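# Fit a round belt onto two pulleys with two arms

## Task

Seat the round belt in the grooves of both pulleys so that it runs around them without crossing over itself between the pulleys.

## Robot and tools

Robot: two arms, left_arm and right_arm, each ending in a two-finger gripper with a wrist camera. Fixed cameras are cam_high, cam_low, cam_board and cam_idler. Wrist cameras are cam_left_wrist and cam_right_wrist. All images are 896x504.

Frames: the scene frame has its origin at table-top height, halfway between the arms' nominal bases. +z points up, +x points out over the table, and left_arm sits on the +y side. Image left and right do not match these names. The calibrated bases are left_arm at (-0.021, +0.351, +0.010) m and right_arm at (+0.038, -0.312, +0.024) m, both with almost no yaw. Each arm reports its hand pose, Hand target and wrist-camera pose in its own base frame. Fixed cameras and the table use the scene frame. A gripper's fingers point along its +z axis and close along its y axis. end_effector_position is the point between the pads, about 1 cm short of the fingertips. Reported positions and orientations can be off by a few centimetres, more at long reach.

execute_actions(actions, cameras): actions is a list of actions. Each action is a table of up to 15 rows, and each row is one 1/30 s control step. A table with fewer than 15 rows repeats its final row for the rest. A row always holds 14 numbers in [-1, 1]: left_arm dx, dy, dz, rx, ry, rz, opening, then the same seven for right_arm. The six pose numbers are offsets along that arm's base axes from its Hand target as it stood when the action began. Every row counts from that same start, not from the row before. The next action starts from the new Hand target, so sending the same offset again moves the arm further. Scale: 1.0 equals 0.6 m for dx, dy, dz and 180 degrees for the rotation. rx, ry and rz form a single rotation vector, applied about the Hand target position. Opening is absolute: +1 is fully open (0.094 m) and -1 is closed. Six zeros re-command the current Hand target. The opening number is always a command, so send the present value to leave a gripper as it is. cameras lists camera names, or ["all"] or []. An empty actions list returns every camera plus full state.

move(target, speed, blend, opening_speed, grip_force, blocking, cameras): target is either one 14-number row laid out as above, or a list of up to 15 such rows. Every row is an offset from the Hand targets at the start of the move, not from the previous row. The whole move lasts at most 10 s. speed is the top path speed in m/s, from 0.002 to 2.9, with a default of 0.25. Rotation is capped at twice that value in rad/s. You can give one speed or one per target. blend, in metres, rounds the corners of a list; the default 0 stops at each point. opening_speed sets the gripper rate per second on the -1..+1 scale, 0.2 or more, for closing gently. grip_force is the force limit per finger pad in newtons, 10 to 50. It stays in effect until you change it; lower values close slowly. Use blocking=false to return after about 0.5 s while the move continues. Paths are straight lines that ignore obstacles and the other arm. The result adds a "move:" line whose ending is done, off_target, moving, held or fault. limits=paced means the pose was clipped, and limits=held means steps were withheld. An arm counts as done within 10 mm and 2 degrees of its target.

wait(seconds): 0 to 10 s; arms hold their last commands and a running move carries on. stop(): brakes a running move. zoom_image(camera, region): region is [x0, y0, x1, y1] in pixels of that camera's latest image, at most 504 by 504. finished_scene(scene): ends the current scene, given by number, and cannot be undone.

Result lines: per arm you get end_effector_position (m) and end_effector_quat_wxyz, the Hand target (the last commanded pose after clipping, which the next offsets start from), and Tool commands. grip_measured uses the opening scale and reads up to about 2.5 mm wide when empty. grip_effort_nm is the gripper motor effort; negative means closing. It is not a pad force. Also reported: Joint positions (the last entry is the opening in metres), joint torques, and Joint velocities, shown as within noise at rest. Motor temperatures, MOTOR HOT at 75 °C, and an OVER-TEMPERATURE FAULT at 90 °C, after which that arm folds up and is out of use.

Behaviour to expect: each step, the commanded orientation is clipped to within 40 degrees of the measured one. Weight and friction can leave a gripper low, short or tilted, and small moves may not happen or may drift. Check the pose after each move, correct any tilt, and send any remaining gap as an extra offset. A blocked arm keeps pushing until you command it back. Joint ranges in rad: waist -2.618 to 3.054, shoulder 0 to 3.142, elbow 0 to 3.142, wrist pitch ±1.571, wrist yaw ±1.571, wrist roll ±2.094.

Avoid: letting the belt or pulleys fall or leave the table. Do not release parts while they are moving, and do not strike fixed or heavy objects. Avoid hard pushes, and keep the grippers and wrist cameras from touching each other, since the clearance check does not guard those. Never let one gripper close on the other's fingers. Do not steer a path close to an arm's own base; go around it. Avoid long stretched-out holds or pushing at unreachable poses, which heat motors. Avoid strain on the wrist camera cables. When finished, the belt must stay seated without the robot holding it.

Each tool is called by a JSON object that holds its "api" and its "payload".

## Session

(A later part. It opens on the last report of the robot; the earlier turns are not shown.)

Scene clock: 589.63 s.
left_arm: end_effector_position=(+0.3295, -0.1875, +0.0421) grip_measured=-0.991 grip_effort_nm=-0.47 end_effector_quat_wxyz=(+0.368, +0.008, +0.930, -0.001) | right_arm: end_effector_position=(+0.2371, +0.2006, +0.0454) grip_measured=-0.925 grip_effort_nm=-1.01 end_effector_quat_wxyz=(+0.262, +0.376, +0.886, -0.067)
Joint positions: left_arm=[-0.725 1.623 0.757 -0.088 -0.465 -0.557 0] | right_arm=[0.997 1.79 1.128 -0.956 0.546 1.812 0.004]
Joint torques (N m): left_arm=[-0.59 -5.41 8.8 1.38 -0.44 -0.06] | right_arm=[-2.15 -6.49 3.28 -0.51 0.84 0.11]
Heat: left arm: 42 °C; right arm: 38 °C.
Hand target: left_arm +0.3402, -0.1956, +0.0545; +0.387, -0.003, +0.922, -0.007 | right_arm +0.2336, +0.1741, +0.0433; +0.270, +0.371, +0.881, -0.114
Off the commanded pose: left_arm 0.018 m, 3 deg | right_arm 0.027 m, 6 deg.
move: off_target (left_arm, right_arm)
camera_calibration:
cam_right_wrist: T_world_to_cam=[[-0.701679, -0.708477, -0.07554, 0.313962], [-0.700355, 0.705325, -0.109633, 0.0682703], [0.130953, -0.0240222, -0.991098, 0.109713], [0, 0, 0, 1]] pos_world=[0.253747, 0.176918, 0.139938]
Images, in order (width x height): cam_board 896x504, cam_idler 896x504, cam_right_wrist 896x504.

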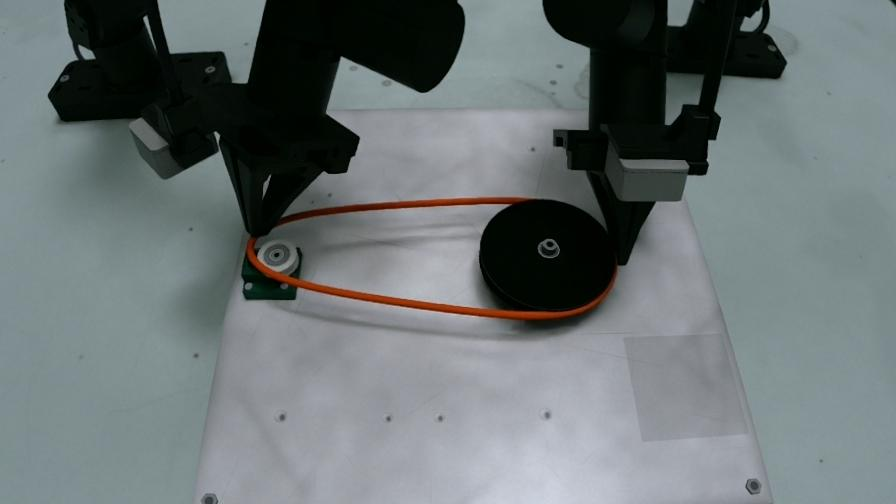

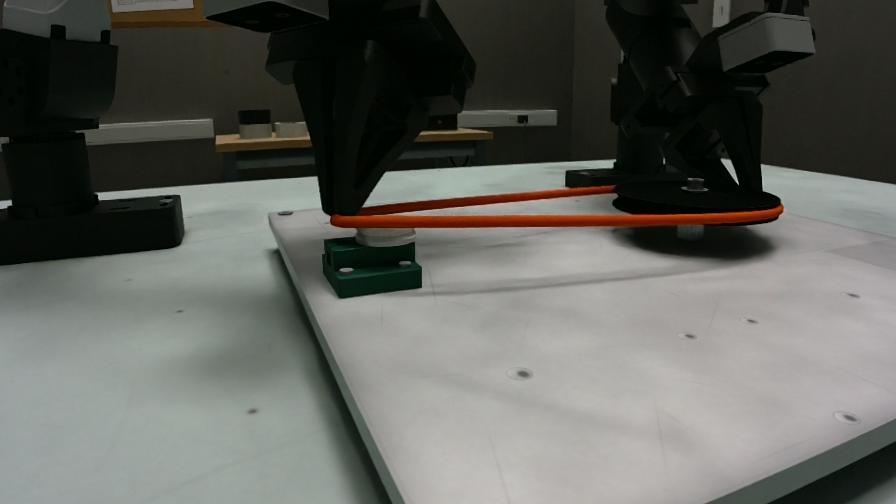

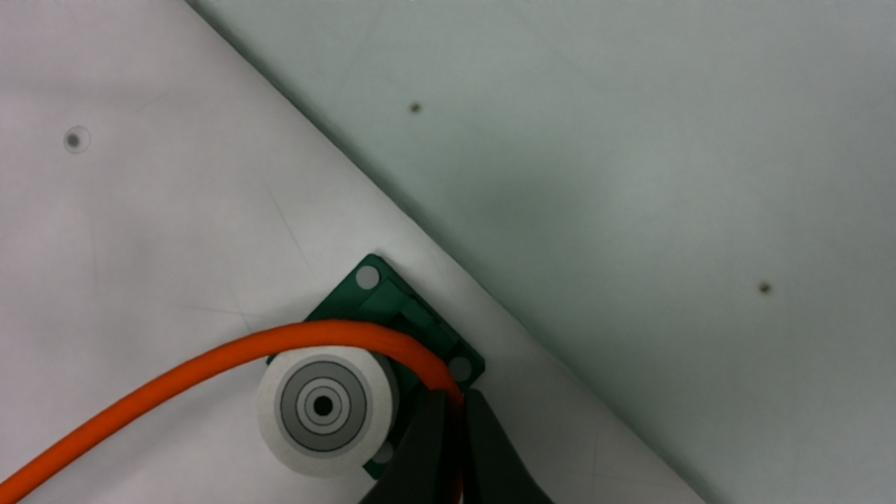

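{"api": "move", "payload": {"target": [[0,0,0,0,0,0,-1,0,0,-0.014,0,0,0,-1],[0,0,0,0,0,0,-1,0.008,0.03,-0.014,0,0,0,-1]], "speed": 0.06, "cameras": ["cam_idler","cam_right_wrist","cam_board"]}}

{"api": "zoom_image", "payload": {"camera": "cam_idler", "region": [280, 150, 480, 290]}}

{"api": "zoom_image", "payload": {"camera": "cam_board", "region": [200, 150, 400, 320]}}

Scene clock: 591.97 s.
left_arm: end_effector_position=(+0.3295, -0.1875, +0.0421) grip_measured=-0.991 grip_effort_nm=-0.47 end_effector_quat_wxyz=(+0.368, +0.008, +0.930, -0.001) | right_arm: end_effector_position=(+0.2404, +0.2035, +0.0387) grip_measured=-0.925 grip_effort_nm=-1.01 end_effector_quat_wxyz=(+0.265, +0.372, +0.886, -0.082)
Joint positions: left_arm=[-0.725 1.623 0.757 -0.088 -0.465 -0.557 0] | right_arm=[0.999 1.843 1.16 -0.967 0.557 1.817 0.004]
Joint torques (N m): left_arm=[-0.59 -5.41 8.8 1.38 -0.43 -0.06] | right_arm=[-0.4 -4.9 5.48 -0.4 0.66 0.26]
Heat: left arm: 42 °C; right arm: 38 °C.
Hand target: left_arm +0.3402, -0.1956, +0.0545; +0.387, -0.003, +0.922, -0.007 | right_arm +0.2383, +0.1920, +0.0349; +0.270, +0.371, +0.881, -0.114
Off the commanded pose: left_arm 0.018 m, 3 deg | right_arm 0.012 m, 4 deg.
move: off_target (left_arm, right_arm)
camera_calibration:
cam_right_wrist: T_world_to_cam=[[-0.703662, -0.708861, -0.048733, 0.317246], [-0.699485, 0.703137, -0.127746, 0.0688082], [0.12482, -0.0558019, -0.990609, 0.110604], [0, 0, 0, 1]] pos_world=[0.257559, 0.182674, 0.133816]
Images, in order (width x height): cam_board 896x504, cam_idler 896x504, cam_right_wrist 896x504.

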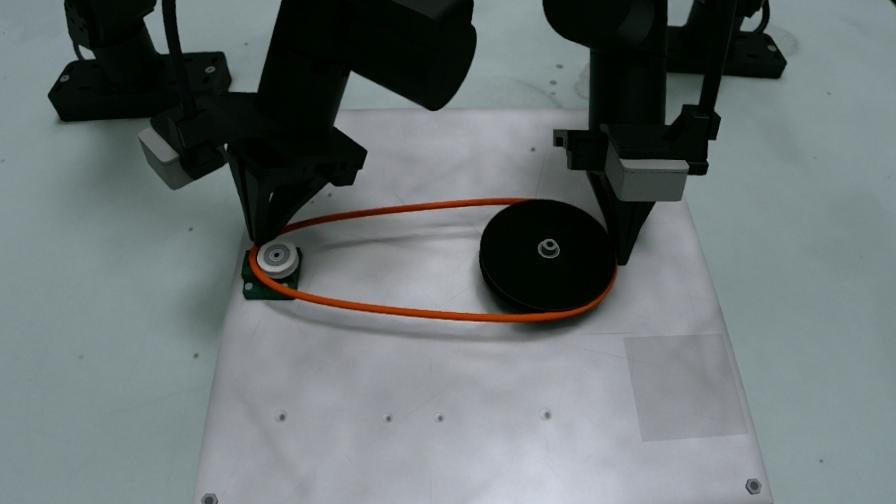

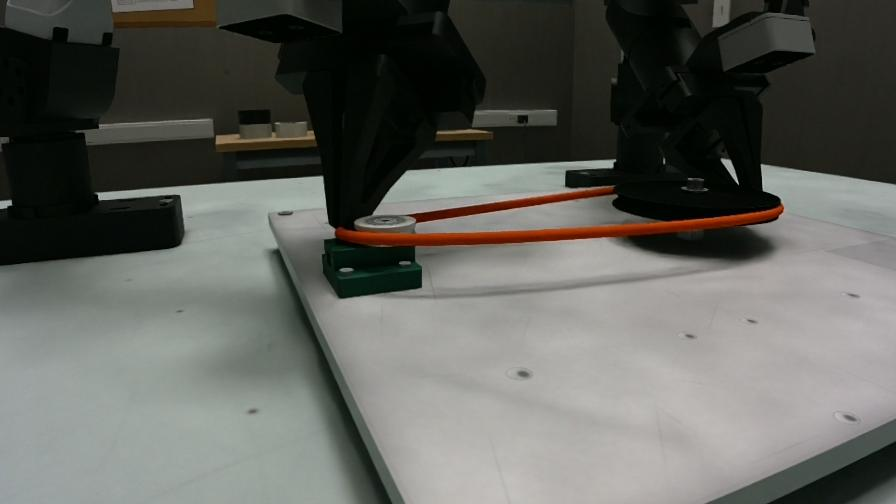

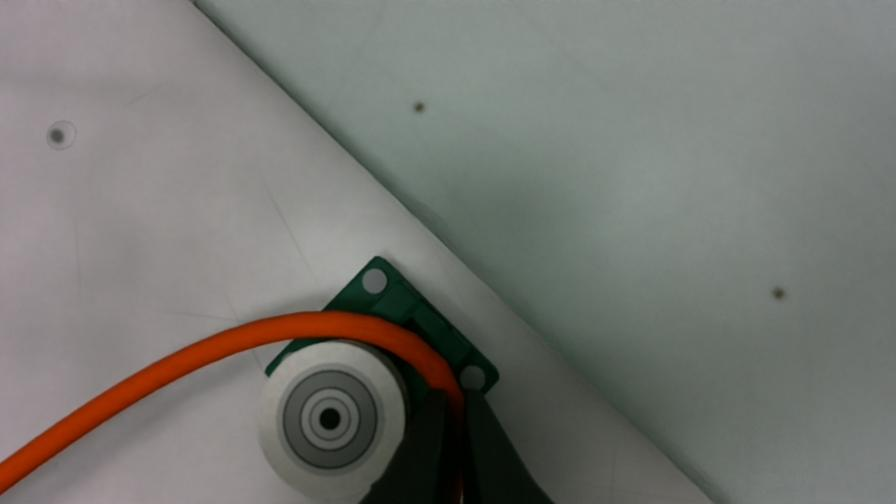

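Scaled by 2.520 from the camera's 896x504 image, which has a finer 1280x720 frame.

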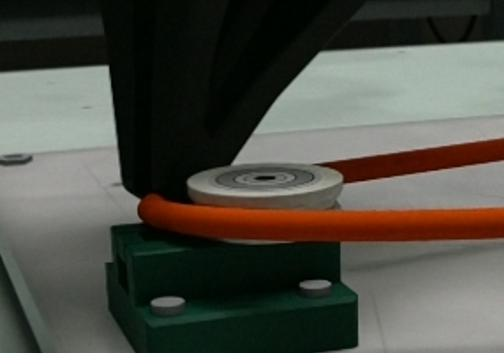

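Scaled by 2.520 from the camera's 896x504 image, which has a finer 1280x720 frame.

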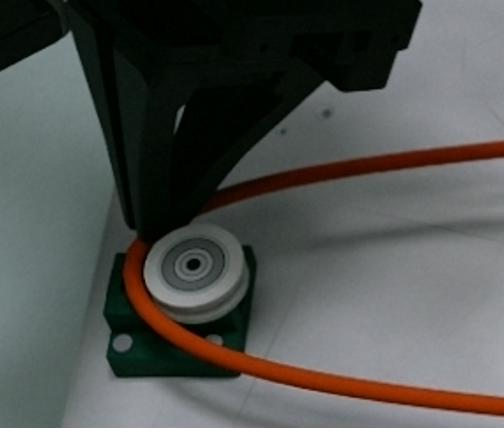

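{"api": "move", "payload": {"target": [[0,0,0,0,0,0,-1,-0.008,0.025,0.004,0,0,-0.06,-1]], "speed": 0.05, "cameras": ["cam_idler","cam_board"]}}

{"api": "zoom_image", "payload": {"camera": "cam_idler", "region": [280, 150, 480, 290]}}

{"api": "zoom_image", "payload": {"camera": "cam_board", "region": [200, 150, 400, 320]}}

Scene clock: 595.30 s.
left_arm: end_effector_position=(+0.3295, -0.1875, +0.0421) grip_measured=-0.991 grip_effort_nm=-0.48 end_effector_quat_wxyz=(+0.368, +0.008, +0.930, -0.001) | right_arm: end_effector_position=(+0.2388, +0.2113, +0.0394) grip_measured=-0.925 grip_effort_nm=-1.01 end_effector_quat_wxyz=(+0.264, +0.451, +0.844, -0.118)
Joint positions: left_arm=[-0.725 1.623 0.757 -0.088 -0.465 -0.557 0] | right_arm=[1.012 1.975 1.329 -1.149 0.546 2.057 0.004]
Joint torques (N m): left_arm=[-0.58 -5.42 8.8 1.38 -0.43 -0.06] | right_arm=[-0.23 -6.27 6.06 -0.74 0.34 0.31]
Heat: left arm: 42 °C; right arm: 38 °C.
Hand target: left_arm +0.3402, -0.1956, +0.0545; +0.387, -0.003, +0.922, -0.007 | right_arm +0.2335, +0.2071, +0.0372; +0.258, +0.452, +0.843, -0.139
Off the commanded pose: left_arm 0.018 m, 3 deg | right_arm 0.007 m, 2 deg.
move: off_target (left_arm)
Images, in order (width x height): cam_board 896x504, cam_idler 896x504.

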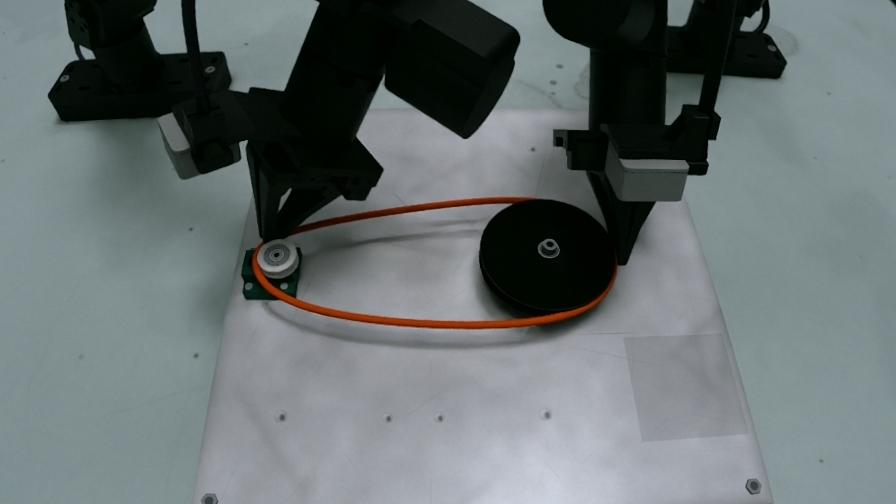

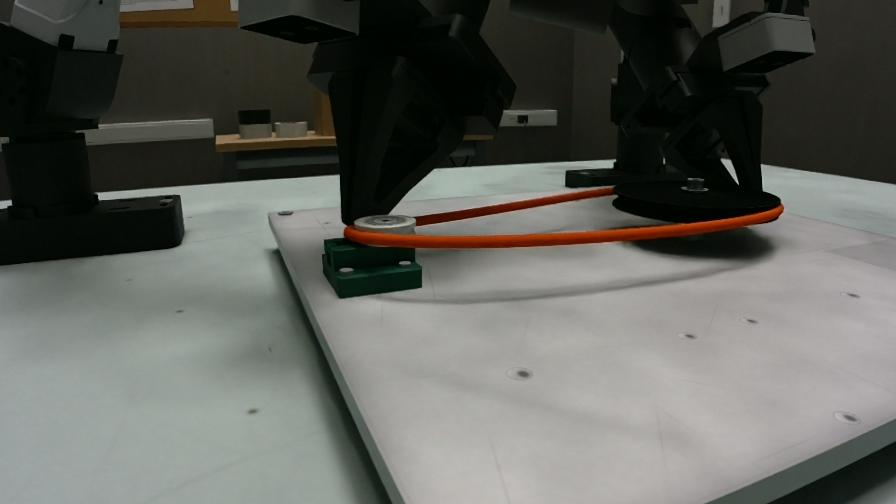

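Scaled by 2.520 from the camera's 896x504 image, which has a finer 1280x720 frame.

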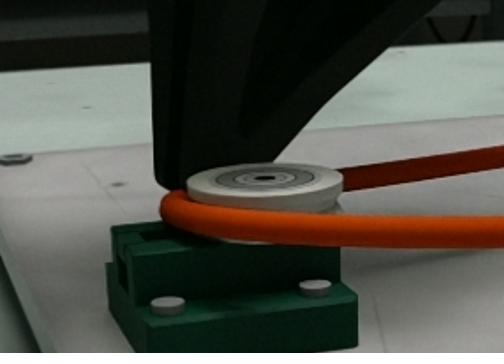

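Scaled by 2.520 from the camera's 896x504 image, which has a finer 1280x720 frame.

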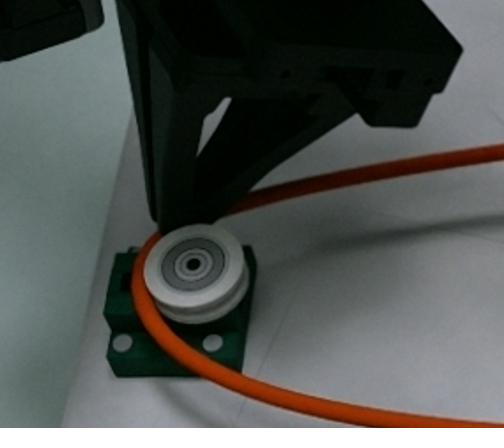

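{"api": "move", "payload": {"target": [[0,0,0,0,0,0,-1,0,0,0.002,0,0,0,-0.84],[0,0,0,0,0,0,-1,-0.008,0,0.09,0,0,0,-0.84]], "speed": 0.08, "cameras": ["cam_idler","cam_board"]}}

{"api": "zoom_image", "payload": {"camera": "cam_idler", "region": [280, 150, 480, 290]}}

{"api": "zoom_image", "payload": {"camera": "cam_idler", "region": [580, 160, 820, 290]}}

Scene clock: 598.07 s.
left_arm: end_effector_position=(+0.3295, -0.1875, +0.0421) grip_measured=-0.991 grip_effort_nm=-0.47 end_effector_quat_wxyz=(+0.368, +0.008, +0.930, -0.001) | right_arm: end_effector_position=(+0.2296, +0.2009, +0.0809) grip_measured=-0.841 grip_effort_nm=0.06 end_effector_quat_wxyz=(+0.258, +0.443, +0.844, -0.156)
Joint positions: left_arm=[-0.725 1.623 0.757 -0.088 -0.465 -0.557 0] | right_arm=[1.016 1.944 1.441 -1.377 0.538 2.068 0.007]
Joint torques (N m): left_arm=[-0.59 -5.41 8.79 1.38 -0.44 -0.06] | right_arm=[0.61 -9.62 6.86 -0.61 0.36 0.26]
Heat: left arm: 42 °C; right arm: 38 °C.
Hand target: left_arm +0.3402, -0.1956, +0.0545; +0.387, -0.003, +0.922, -0.007 | right_arm +0.2287, +0.2070, +0.0913; +0.258, +0.452, +0.842, -0.139
Off the commanded pose: left_arm 0.018 m, 3 deg | right_arm 0.012 m, 2 deg.
joint sent to its limit (right arm) — joint 6 (wrist roll), upper limit. The joint targets still meet the commanded pose.
move: off_target (left_arm, right_arm)
Images, in order (width x height): cam_board 896x504, cam_idler 896x504.

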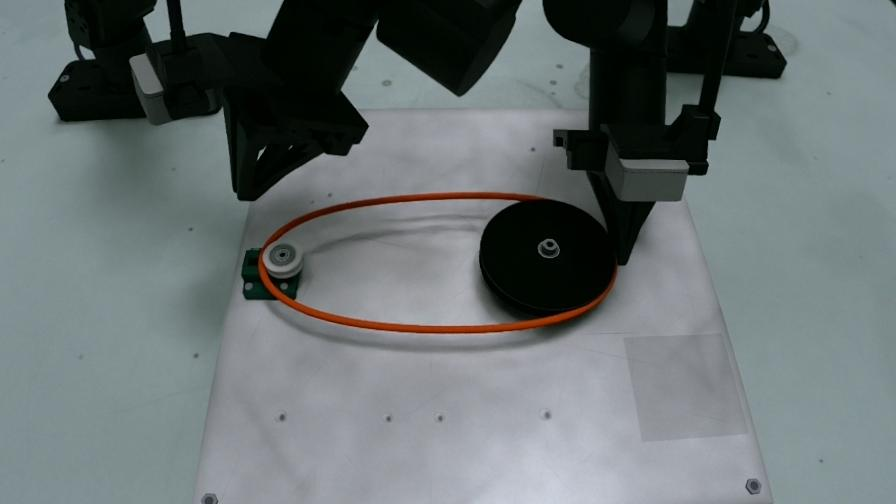

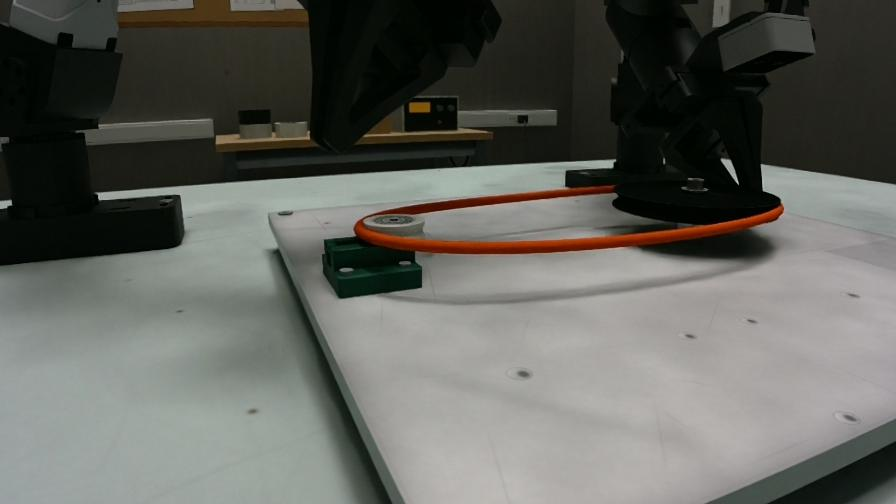

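Scaled by 2.520 from the camera's 896x504 image, which has a finer 1280x720 frame.

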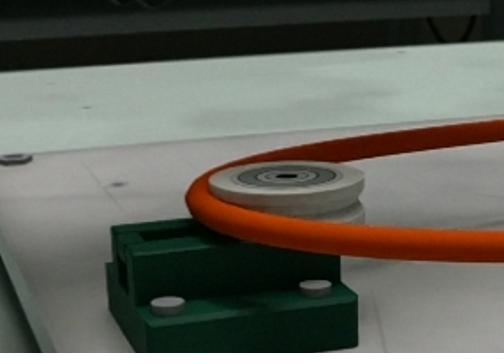

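Scaled by 2.100 from the camera's 896x504 image, which has a finer 1280x720 frame.

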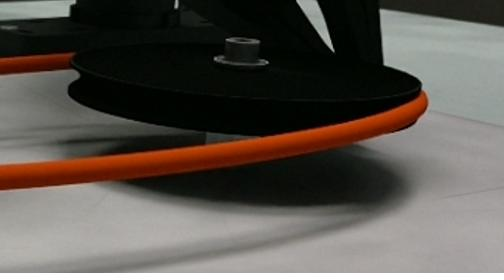

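{"api": "move", "payload": {"target": [[0,0,0,0,0,0,-1,0,0.02,0.03,0,0,0.15,-1],[0,0,0,0,0,0,-1,0.062,0.118,0.02,0,0,0.31,-1],[0,0,0,0,0,0,-1,0.062,0.118,-0.09,0,0,0.31,-1]], "speed": 0.15, "blend": [0.01,0,0], "cameras": ["cam_idler","cam_board","cam_right_wrist"]}}

{"api": "zoom_image", "payload": {"camera": "cam_idler", "region": [280, 150, 480, 290]}}

Scene clock: 604.07 s.
left_arm: end_effector_position=(+0.3295, -0.1875, +0.0421) grip_measured=-0.991 grip_effort_nm=-0.47 end_effector_quat_wxyz=(+0.368, +0.008, +0.930, -0.001) | right_arm: end_effector_position=(+0.2650, +0.2784, +0.0421) grip_measured=-0.990 grip_effort_nm=-0.53 end_effector_quat_wxyz=(+0.296, +0.005, +0.955, -0.003)
Joint positions: left_arm=[-0.725 1.623 0.757 -0.088 -0.465 -0.557 0] | right_arm=[1.034 1.791 1.074 -0.525 0.513 0.958 0]
Joint torques (N m): left_arm=[-0.59 -5.41 8.8 1.37 -0.43 -0.06] | right_arm=[-0.9 -6.49 5.22 1.12 0.32 0.04]
Heat: left arm: 43 °C; right arm: 39 °C.
Hand target: left_arm +0.3402, -0.1956, +0.0545; +0.387, -0.003, +0.922, -0.007 | right_arm +0.2659, +0.2778, +0.0372; +0.293, +0.005, +0.956, -0.002
Off the commanded pose: left_arm 0.018 m, 3 deg | right_arm 0.005 m, 0 deg.
move: off_target (left_arm)
camera_calibration:
cam_right_wrist: T_world_to_cam=[[-0.0126125, -0.999905, 0.0056473, 0.283462], [-0.985528, 0.011476, -0.169123, 0.303871], [0.169042, -0.00769864, -0.985579, 0.0897701], [0, 0, 0, 1]] pos_world=[0.287874, 0.280639, 0.138266]
Images, in order (width x height): cam_board 896x504, cam_idler 896x504, cam_right_wrist 896x504.

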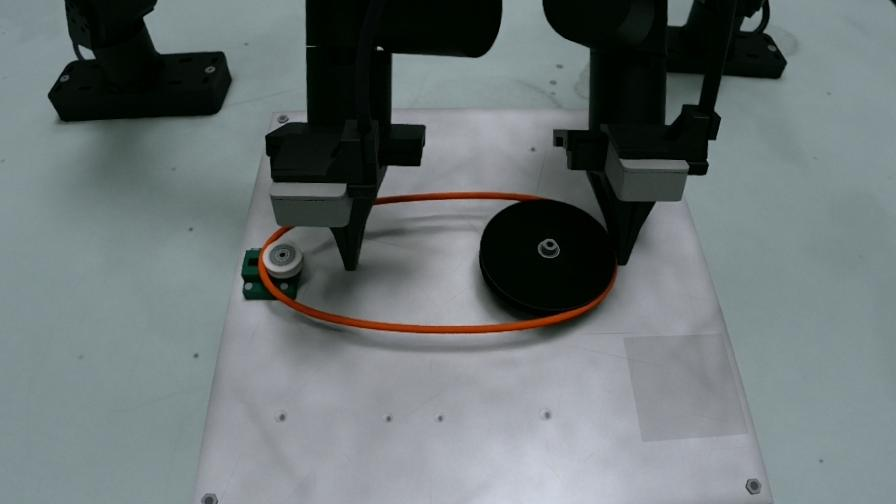

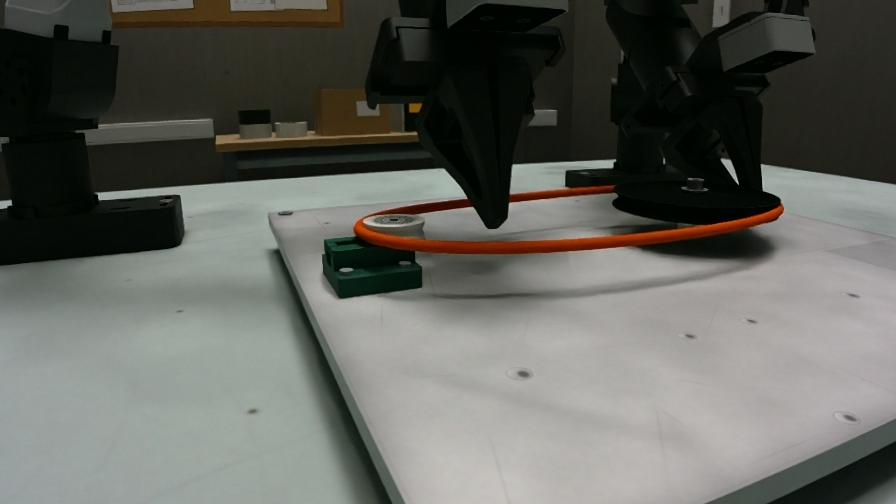

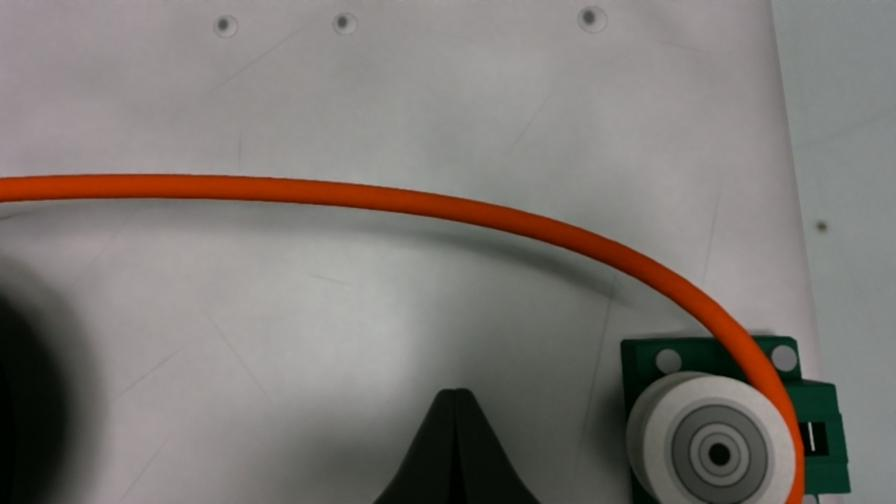

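Scaled by 2.520 from the camera's 896x504 image, which has a finer 1280x720 frame.

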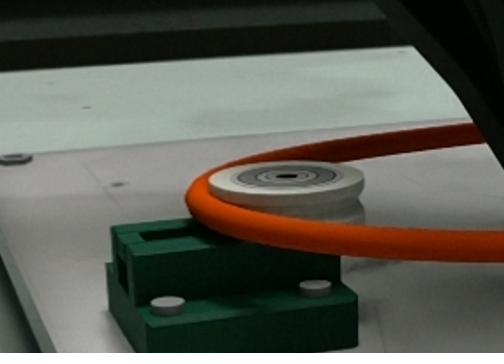

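{"api": "move", "payload": {"target": [[0,0,0,0,0,0,-1,0,-0.08,0,0,0,0,-1]], "speed": 0.08, "cameras": ["cam_idler","cam_board"]}}

{"api": "zoom_image", "payload": {"camera": "cam_idler", "region": [280, 150, 480, 290]}}

{"api": "zoom_image", "payload": {"camera": "cam_idler", "region": [580, 160, 820, 290]}}

Scene clock: 605.73 s.
left_arm: end_effector_position=(+0.3295, -0.1875, +0.0421) grip_measured=-0.991 grip_effort_nm=-0.48 end_effector_quat_wxyz=(+0.368, +0.008, +0.930, -0.001) | right_arm: end_effector_position=(+0.2653, +0.2431, +0.0360) grip_measured=-0.990 grip_effort_nm=-0.52 end_effector_quat_wxyz=(+0.291, +0.001, +0.957, +0.012)
Joint positions: left_arm=[-0.725 1.623 0.757 -0.088 -0.465 -0.557 0] | right_arm=[0.957 1.672 0.904 -0.415 0.458 0.867 0]
Joint torques (N m): left_arm=[-0.58 -5.42 8.8 1.37 -0.44 -0.06] | right_arm=[-1.78 -7.87 4.41 0.91 0.56 -0.01]
Heat: left arm: 43 °C; right arm: 39 °C.
Hand target: left_arm +0.3402, -0.1956, +0.0545; +0.387, -0.003, +0.922, -0.007 | right_arm +0.2659, +0.2298, +0.0372; +0.293, +0.005, +0.956, -0.002
Off the commanded pose: left_arm 0.018 m, 3 deg | right_arm 0.013 m, 2 deg.
move: off_target (left_arm, right_arm)
Images, in order (width x height): cam_board 896x504, cam_idler 896x504.

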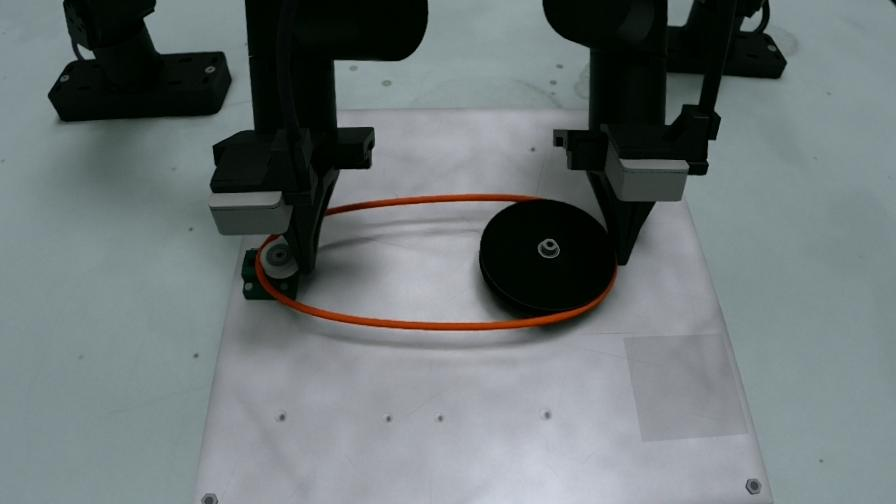

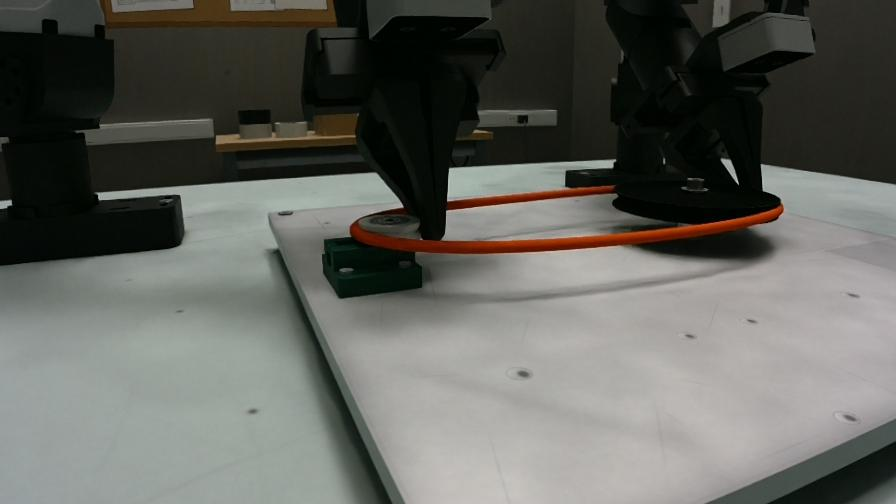

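Scaled by 2.520 from the camera's 896x504 image, which has a finer 1280x720 frame.

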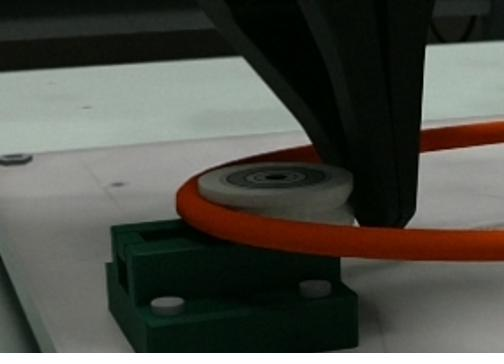

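Scaled by 2.100 from the camera's 896x504 image, which has a finer 1280x720 frame.

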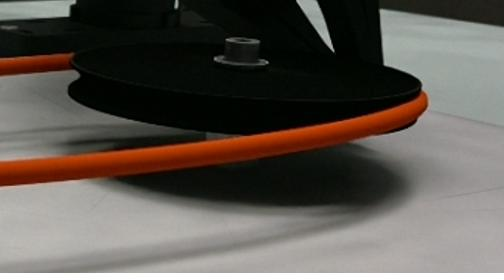

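{"api": "move", "payload": {"target": [[0,0,0,0,0,0,-1,0,-0.035,0,0,0,0,-1]], "speed": 0.06, "cameras": ["cam_idler","cam_low"]}}

{"api": "zoom_image", "payload": {"camera": "cam_idler", "region": [280, 150, 480, 290]}}

{"api": "zoom_image", "payload": {"camera": "cam_idler", "region": [580, 160, 820, 290]}}

{"api": "zoom_image", "payload": {"camera": "cam_low", "region": [280, 160, 560, 290]}}

Scene clock: 608.00 s.
left_arm: end_effector_position=(+0.3295, -0.1875, +0.0421) grip_measured=-0.991 grip_effort_nm=-0.48 end_effector_quat_wxyz=(+0.368, +0.008, +0.930, -0.001) | right_arm: end_effector_position=(+0.2657, +0.2354, +0.0396) grip_measured=-0.990 grip_effort_nm=-0.52 end_effector_quat_wxyz=(+0.291, -0.003, +0.956, +0.038)
Joint positions: left_arm=[-0.725 1.623 0.757 -0.088 -0.465 -0.557 0] | right_arm=[0.921 1.606 0.839 -0.358 0.409 0.822 0]
Joint torques (N m): left_arm=[-0.61 -5.42 8.8 1.38 -0.44 -0.06] | right_arm=[-2.5 -7.38 4.11 0.72 0.87 0.02]
Heat: left arm: 43 °C; right arm: 39 °C.
Hand target: left_arm +0.3402, -0.1956, +0.0545; +0.387, -0.003, +0.922, -0.007 | right_arm +0.2659, +0.2089, +0.0373; +0.293, +0.005, +0.956, -0.002
Off the commanded pose: left_arm 0.018 m, 3 deg | right_arm 0.027 m, 5 deg.
move: off_target (left_arm, right_arm)
Images, in order (width x height): cam_low 896x504, cam_idler 896x504.

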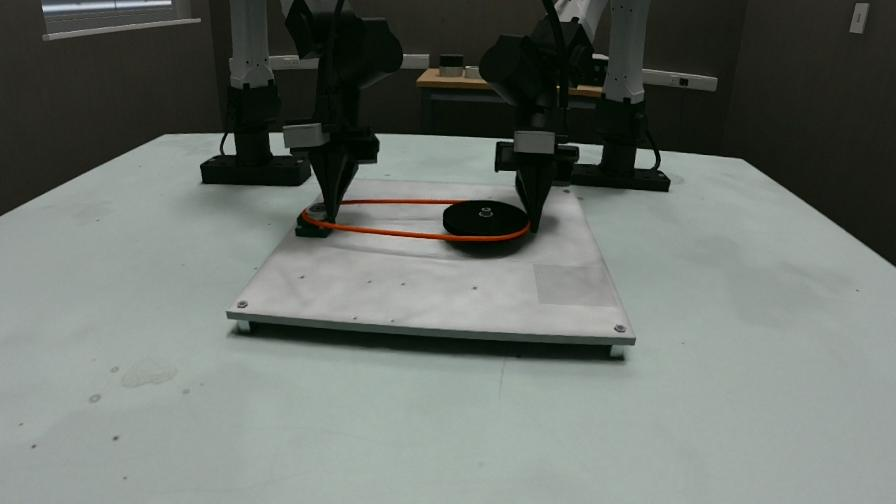

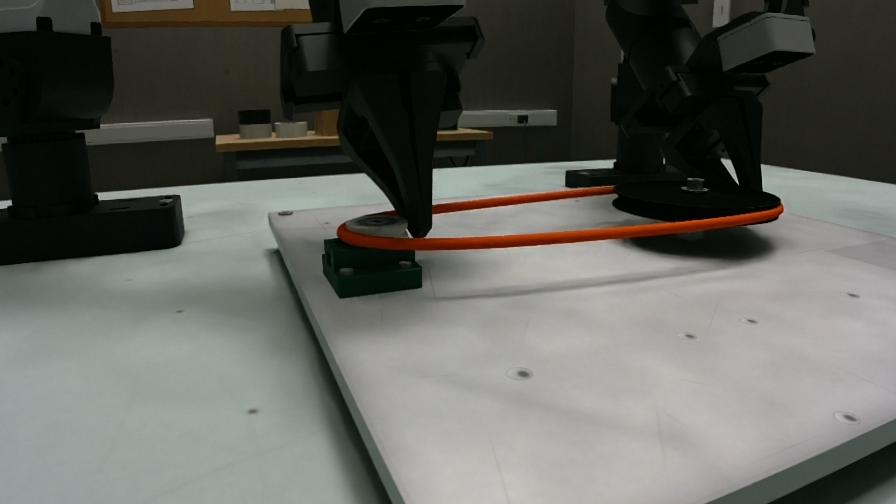

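Scaled by 2.520 from the camera's 896x504 image, which has a finer 1280x720 frame.

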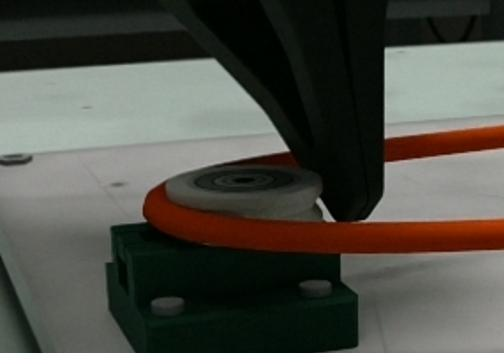

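Scaled by 2.100 from the camera's 896x504 image, which has a finer 1280x720 frame.

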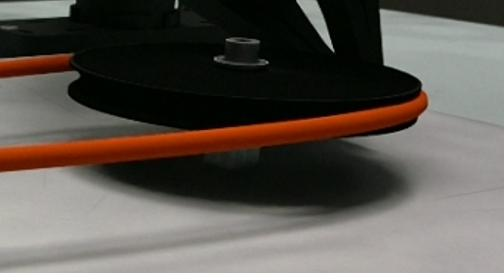

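Scaled by 1.800 from the camera's 896x504 image, which has a finer 1280x720 frame.

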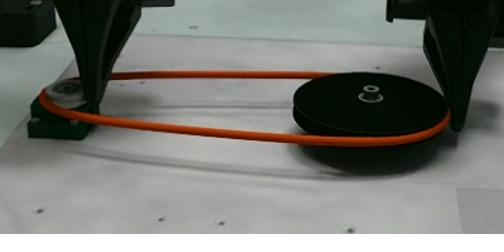

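{"api": "move", "payload": {"target": [[0,0,0,0,0,0,-1,0,-0.045,-0.002,0,0,0,-1]], "speed": 0.06, "cameras": ["cam_idler","cam_low"]}}

{"api": "zoom_image", "payload": {"camera": "cam_idler", "region": [280, 150, 480, 290]}}

{"api": "zoom_image", "payload": {"camera": "cam_idler", "region": [580, 160, 820, 290]}}

{"api": "zoom_image", "payload": {"camera": "cam_low", "region": [280, 160, 560, 290]}}

Scene clock: 609.97 s.
left_arm: end_effector_position=(+0.3295, -0.1875, +0.0421) grip_measured=-0.991 grip_effort_nm=-0.48 end_effector_quat_wxyz=(+0.368, +0.008, +0.930, -0.001) | right_arm: end_effector_position=(+0.2705, +0.1930, +0.0398) grip_measured=-0.990 grip_effort_nm=-0.52 end_effector_quat_wxyz=(+0.299, +0.007, +0.954, +0.017)
Joint positions: left_arm=[-0.725 1.623 0.757 -0.088 -0.465 -0.557 0] | right_arm=[0.832 1.512 0.74 -0.341 0.415 0.75 0]
Joint torques (N m): left_arm=[-0.59 -5.41 8.8 1.38 -0.44 -0.06] | right_arm=[-0.79 -5.57 4.6 0.93 0.46 0.02]
Motor temperatures (°C): left_arm=[26 35 44 41 26 25 29] | right_arm=[26 39 35 29 26 27 28]
Heat: left arm: 44 °C; right arm: 39 °C.
Hand target: left_arm +0.3402, -0.1956, +0.0545; +0.387, -0.003, +0.922, -0.007 | right_arm +0.2659, +0.1819, +0.0360; +0.293, +0.005, +0.956, -0.002
Off the commanded pose: left_arm 0.018 m, 3 deg | right_arm 0.013 m, 2 deg.
move: off_target (left_arm, right_arm)
Images, in order (width x height): cam_low 896x504, cam_idler 896x504.

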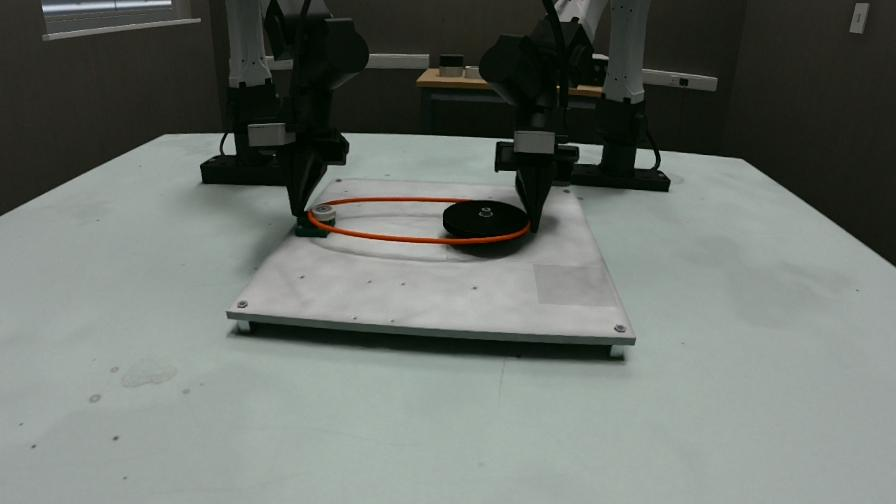

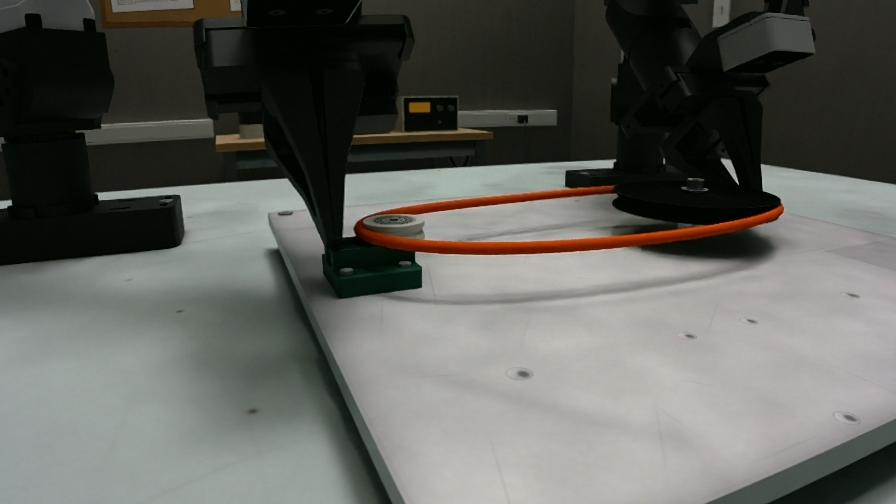

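Scaled by 2.520 from the camera's 896x504 image, which has a finer 1280x720 frame.

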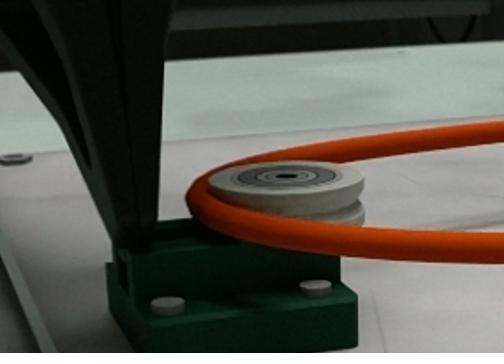

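Scaled by 2.100 from the camera's 896x504 image, which has a finer 1280x720 frame.

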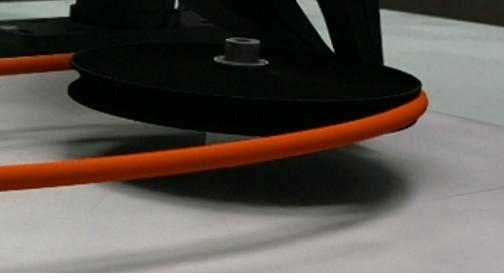

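Scaled by 1.800 from the camera's 896x504 image, which has a finer 1280x720 frame.

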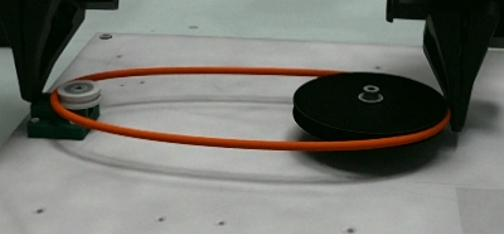

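{"api": "move", "payload": {"target": [[0,0,0,0,0,0,-1,-0.005,-0.01,0.1,0,0,0,-1],[0,0,0,0,0,0,-1,-0.016,0.16,0.1,0,0,0,-1],[0,0,0,0,0,0,-1,-0.016,0.155,-0.005,0,0,0,-1],[0,0,0,0,0,0,-1,-0.016,0.06,-0.007,0,0,0,-1]], "speed": 0.12, "blend": [0.01,0.01,0,0], "cameras": ["cam_idler","cam_board"]}}

{"api": "zoom_image", "payload": {"camera": "cam_idler", "region": [280, 150, 480, 290]}}

{"api": "zoom_image", "payload": {"camera": "cam_board", "region": [200, 150, 400, 320]}}

Scene clock: 616.30 s.
left_arm: end_effector_position=(+0.3295, -0.1875, +0.0421) grip_measured=-0.991 grip_effort_nm=-0.47 end_effector_quat_wxyz=(+0.368, +0.008, +0.930, -0.001) | right_arm: end_effector_position=(+0.2512, +0.2371, +0.0293) grip_measured=-0.990 grip_effort_nm=-0.52 end_effector_quat_wxyz=(+0.281, -0.006, +0.959, +0.024)
Joint positions: left_arm=[-0.725 1.623 0.757 -0.088 -0.465 -0.557 0] | right_arm=[0.968 1.628 0.833 -0.385 0.429 0.869 0]
Joint torques (N m): left_arm=[-0.59 -5.41 8.8 1.38 -0.44 -0.06] | right_arm=[-2.43 -7.66 4.25 0.88 0.86 0.08]
Heat: left arm: 44 °C; right arm: 39 °C.
Hand target: left_arm +0.3402, -0.1956, +0.0545; +0.387, -0.003, +0.922, -0.007 | right_arm +0.2564, +0.2178, +0.0318; +0.293, +0.005, +0.956, -0.002
Off the commanded pose: left_arm 0.018 m, 3 deg | right_arm 0.020 m, 4 deg.
move: off_target (left_arm, right_arm)
Images, in order (width x height): cam_board 896x504, cam_idler 896x504.

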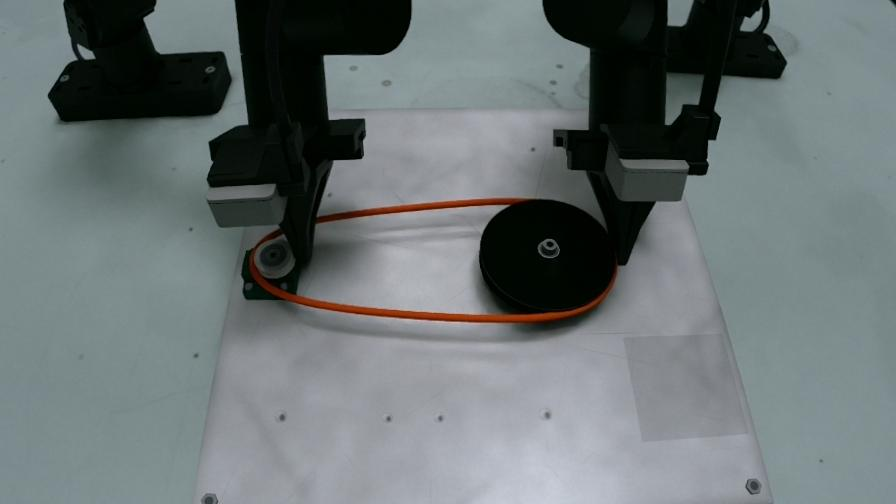

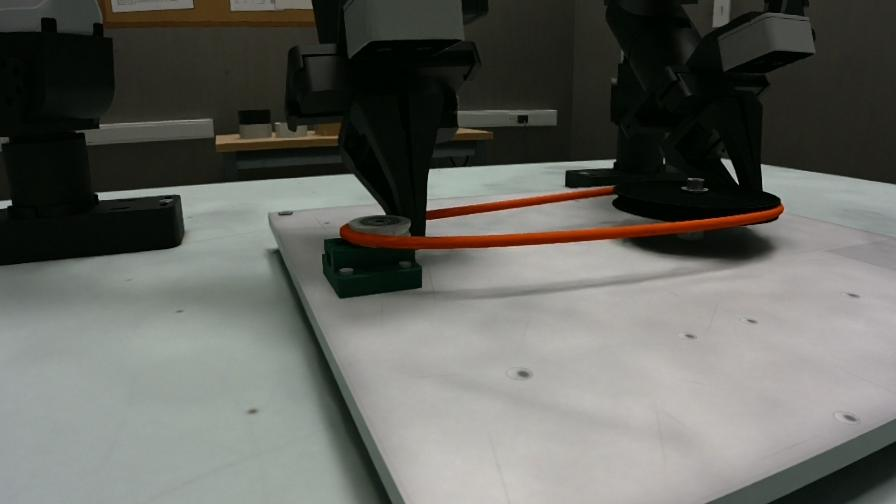

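Scaled by 2.520 from the camera's 896x504 image, which has a finer 1280x720 frame.

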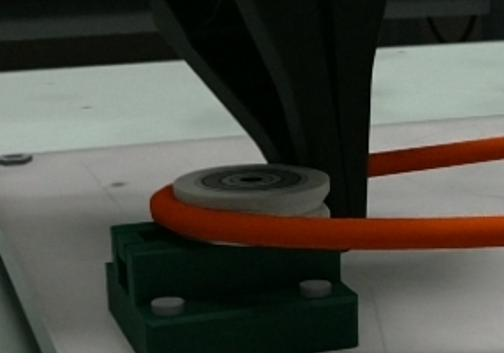

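Scaled by 2.520 from the camera's 896x504 image, which has a finer 1280x720 frame.

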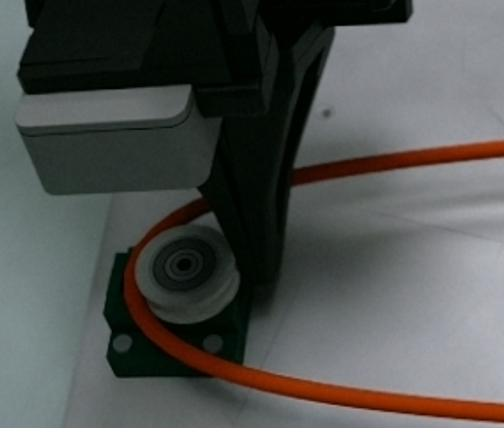

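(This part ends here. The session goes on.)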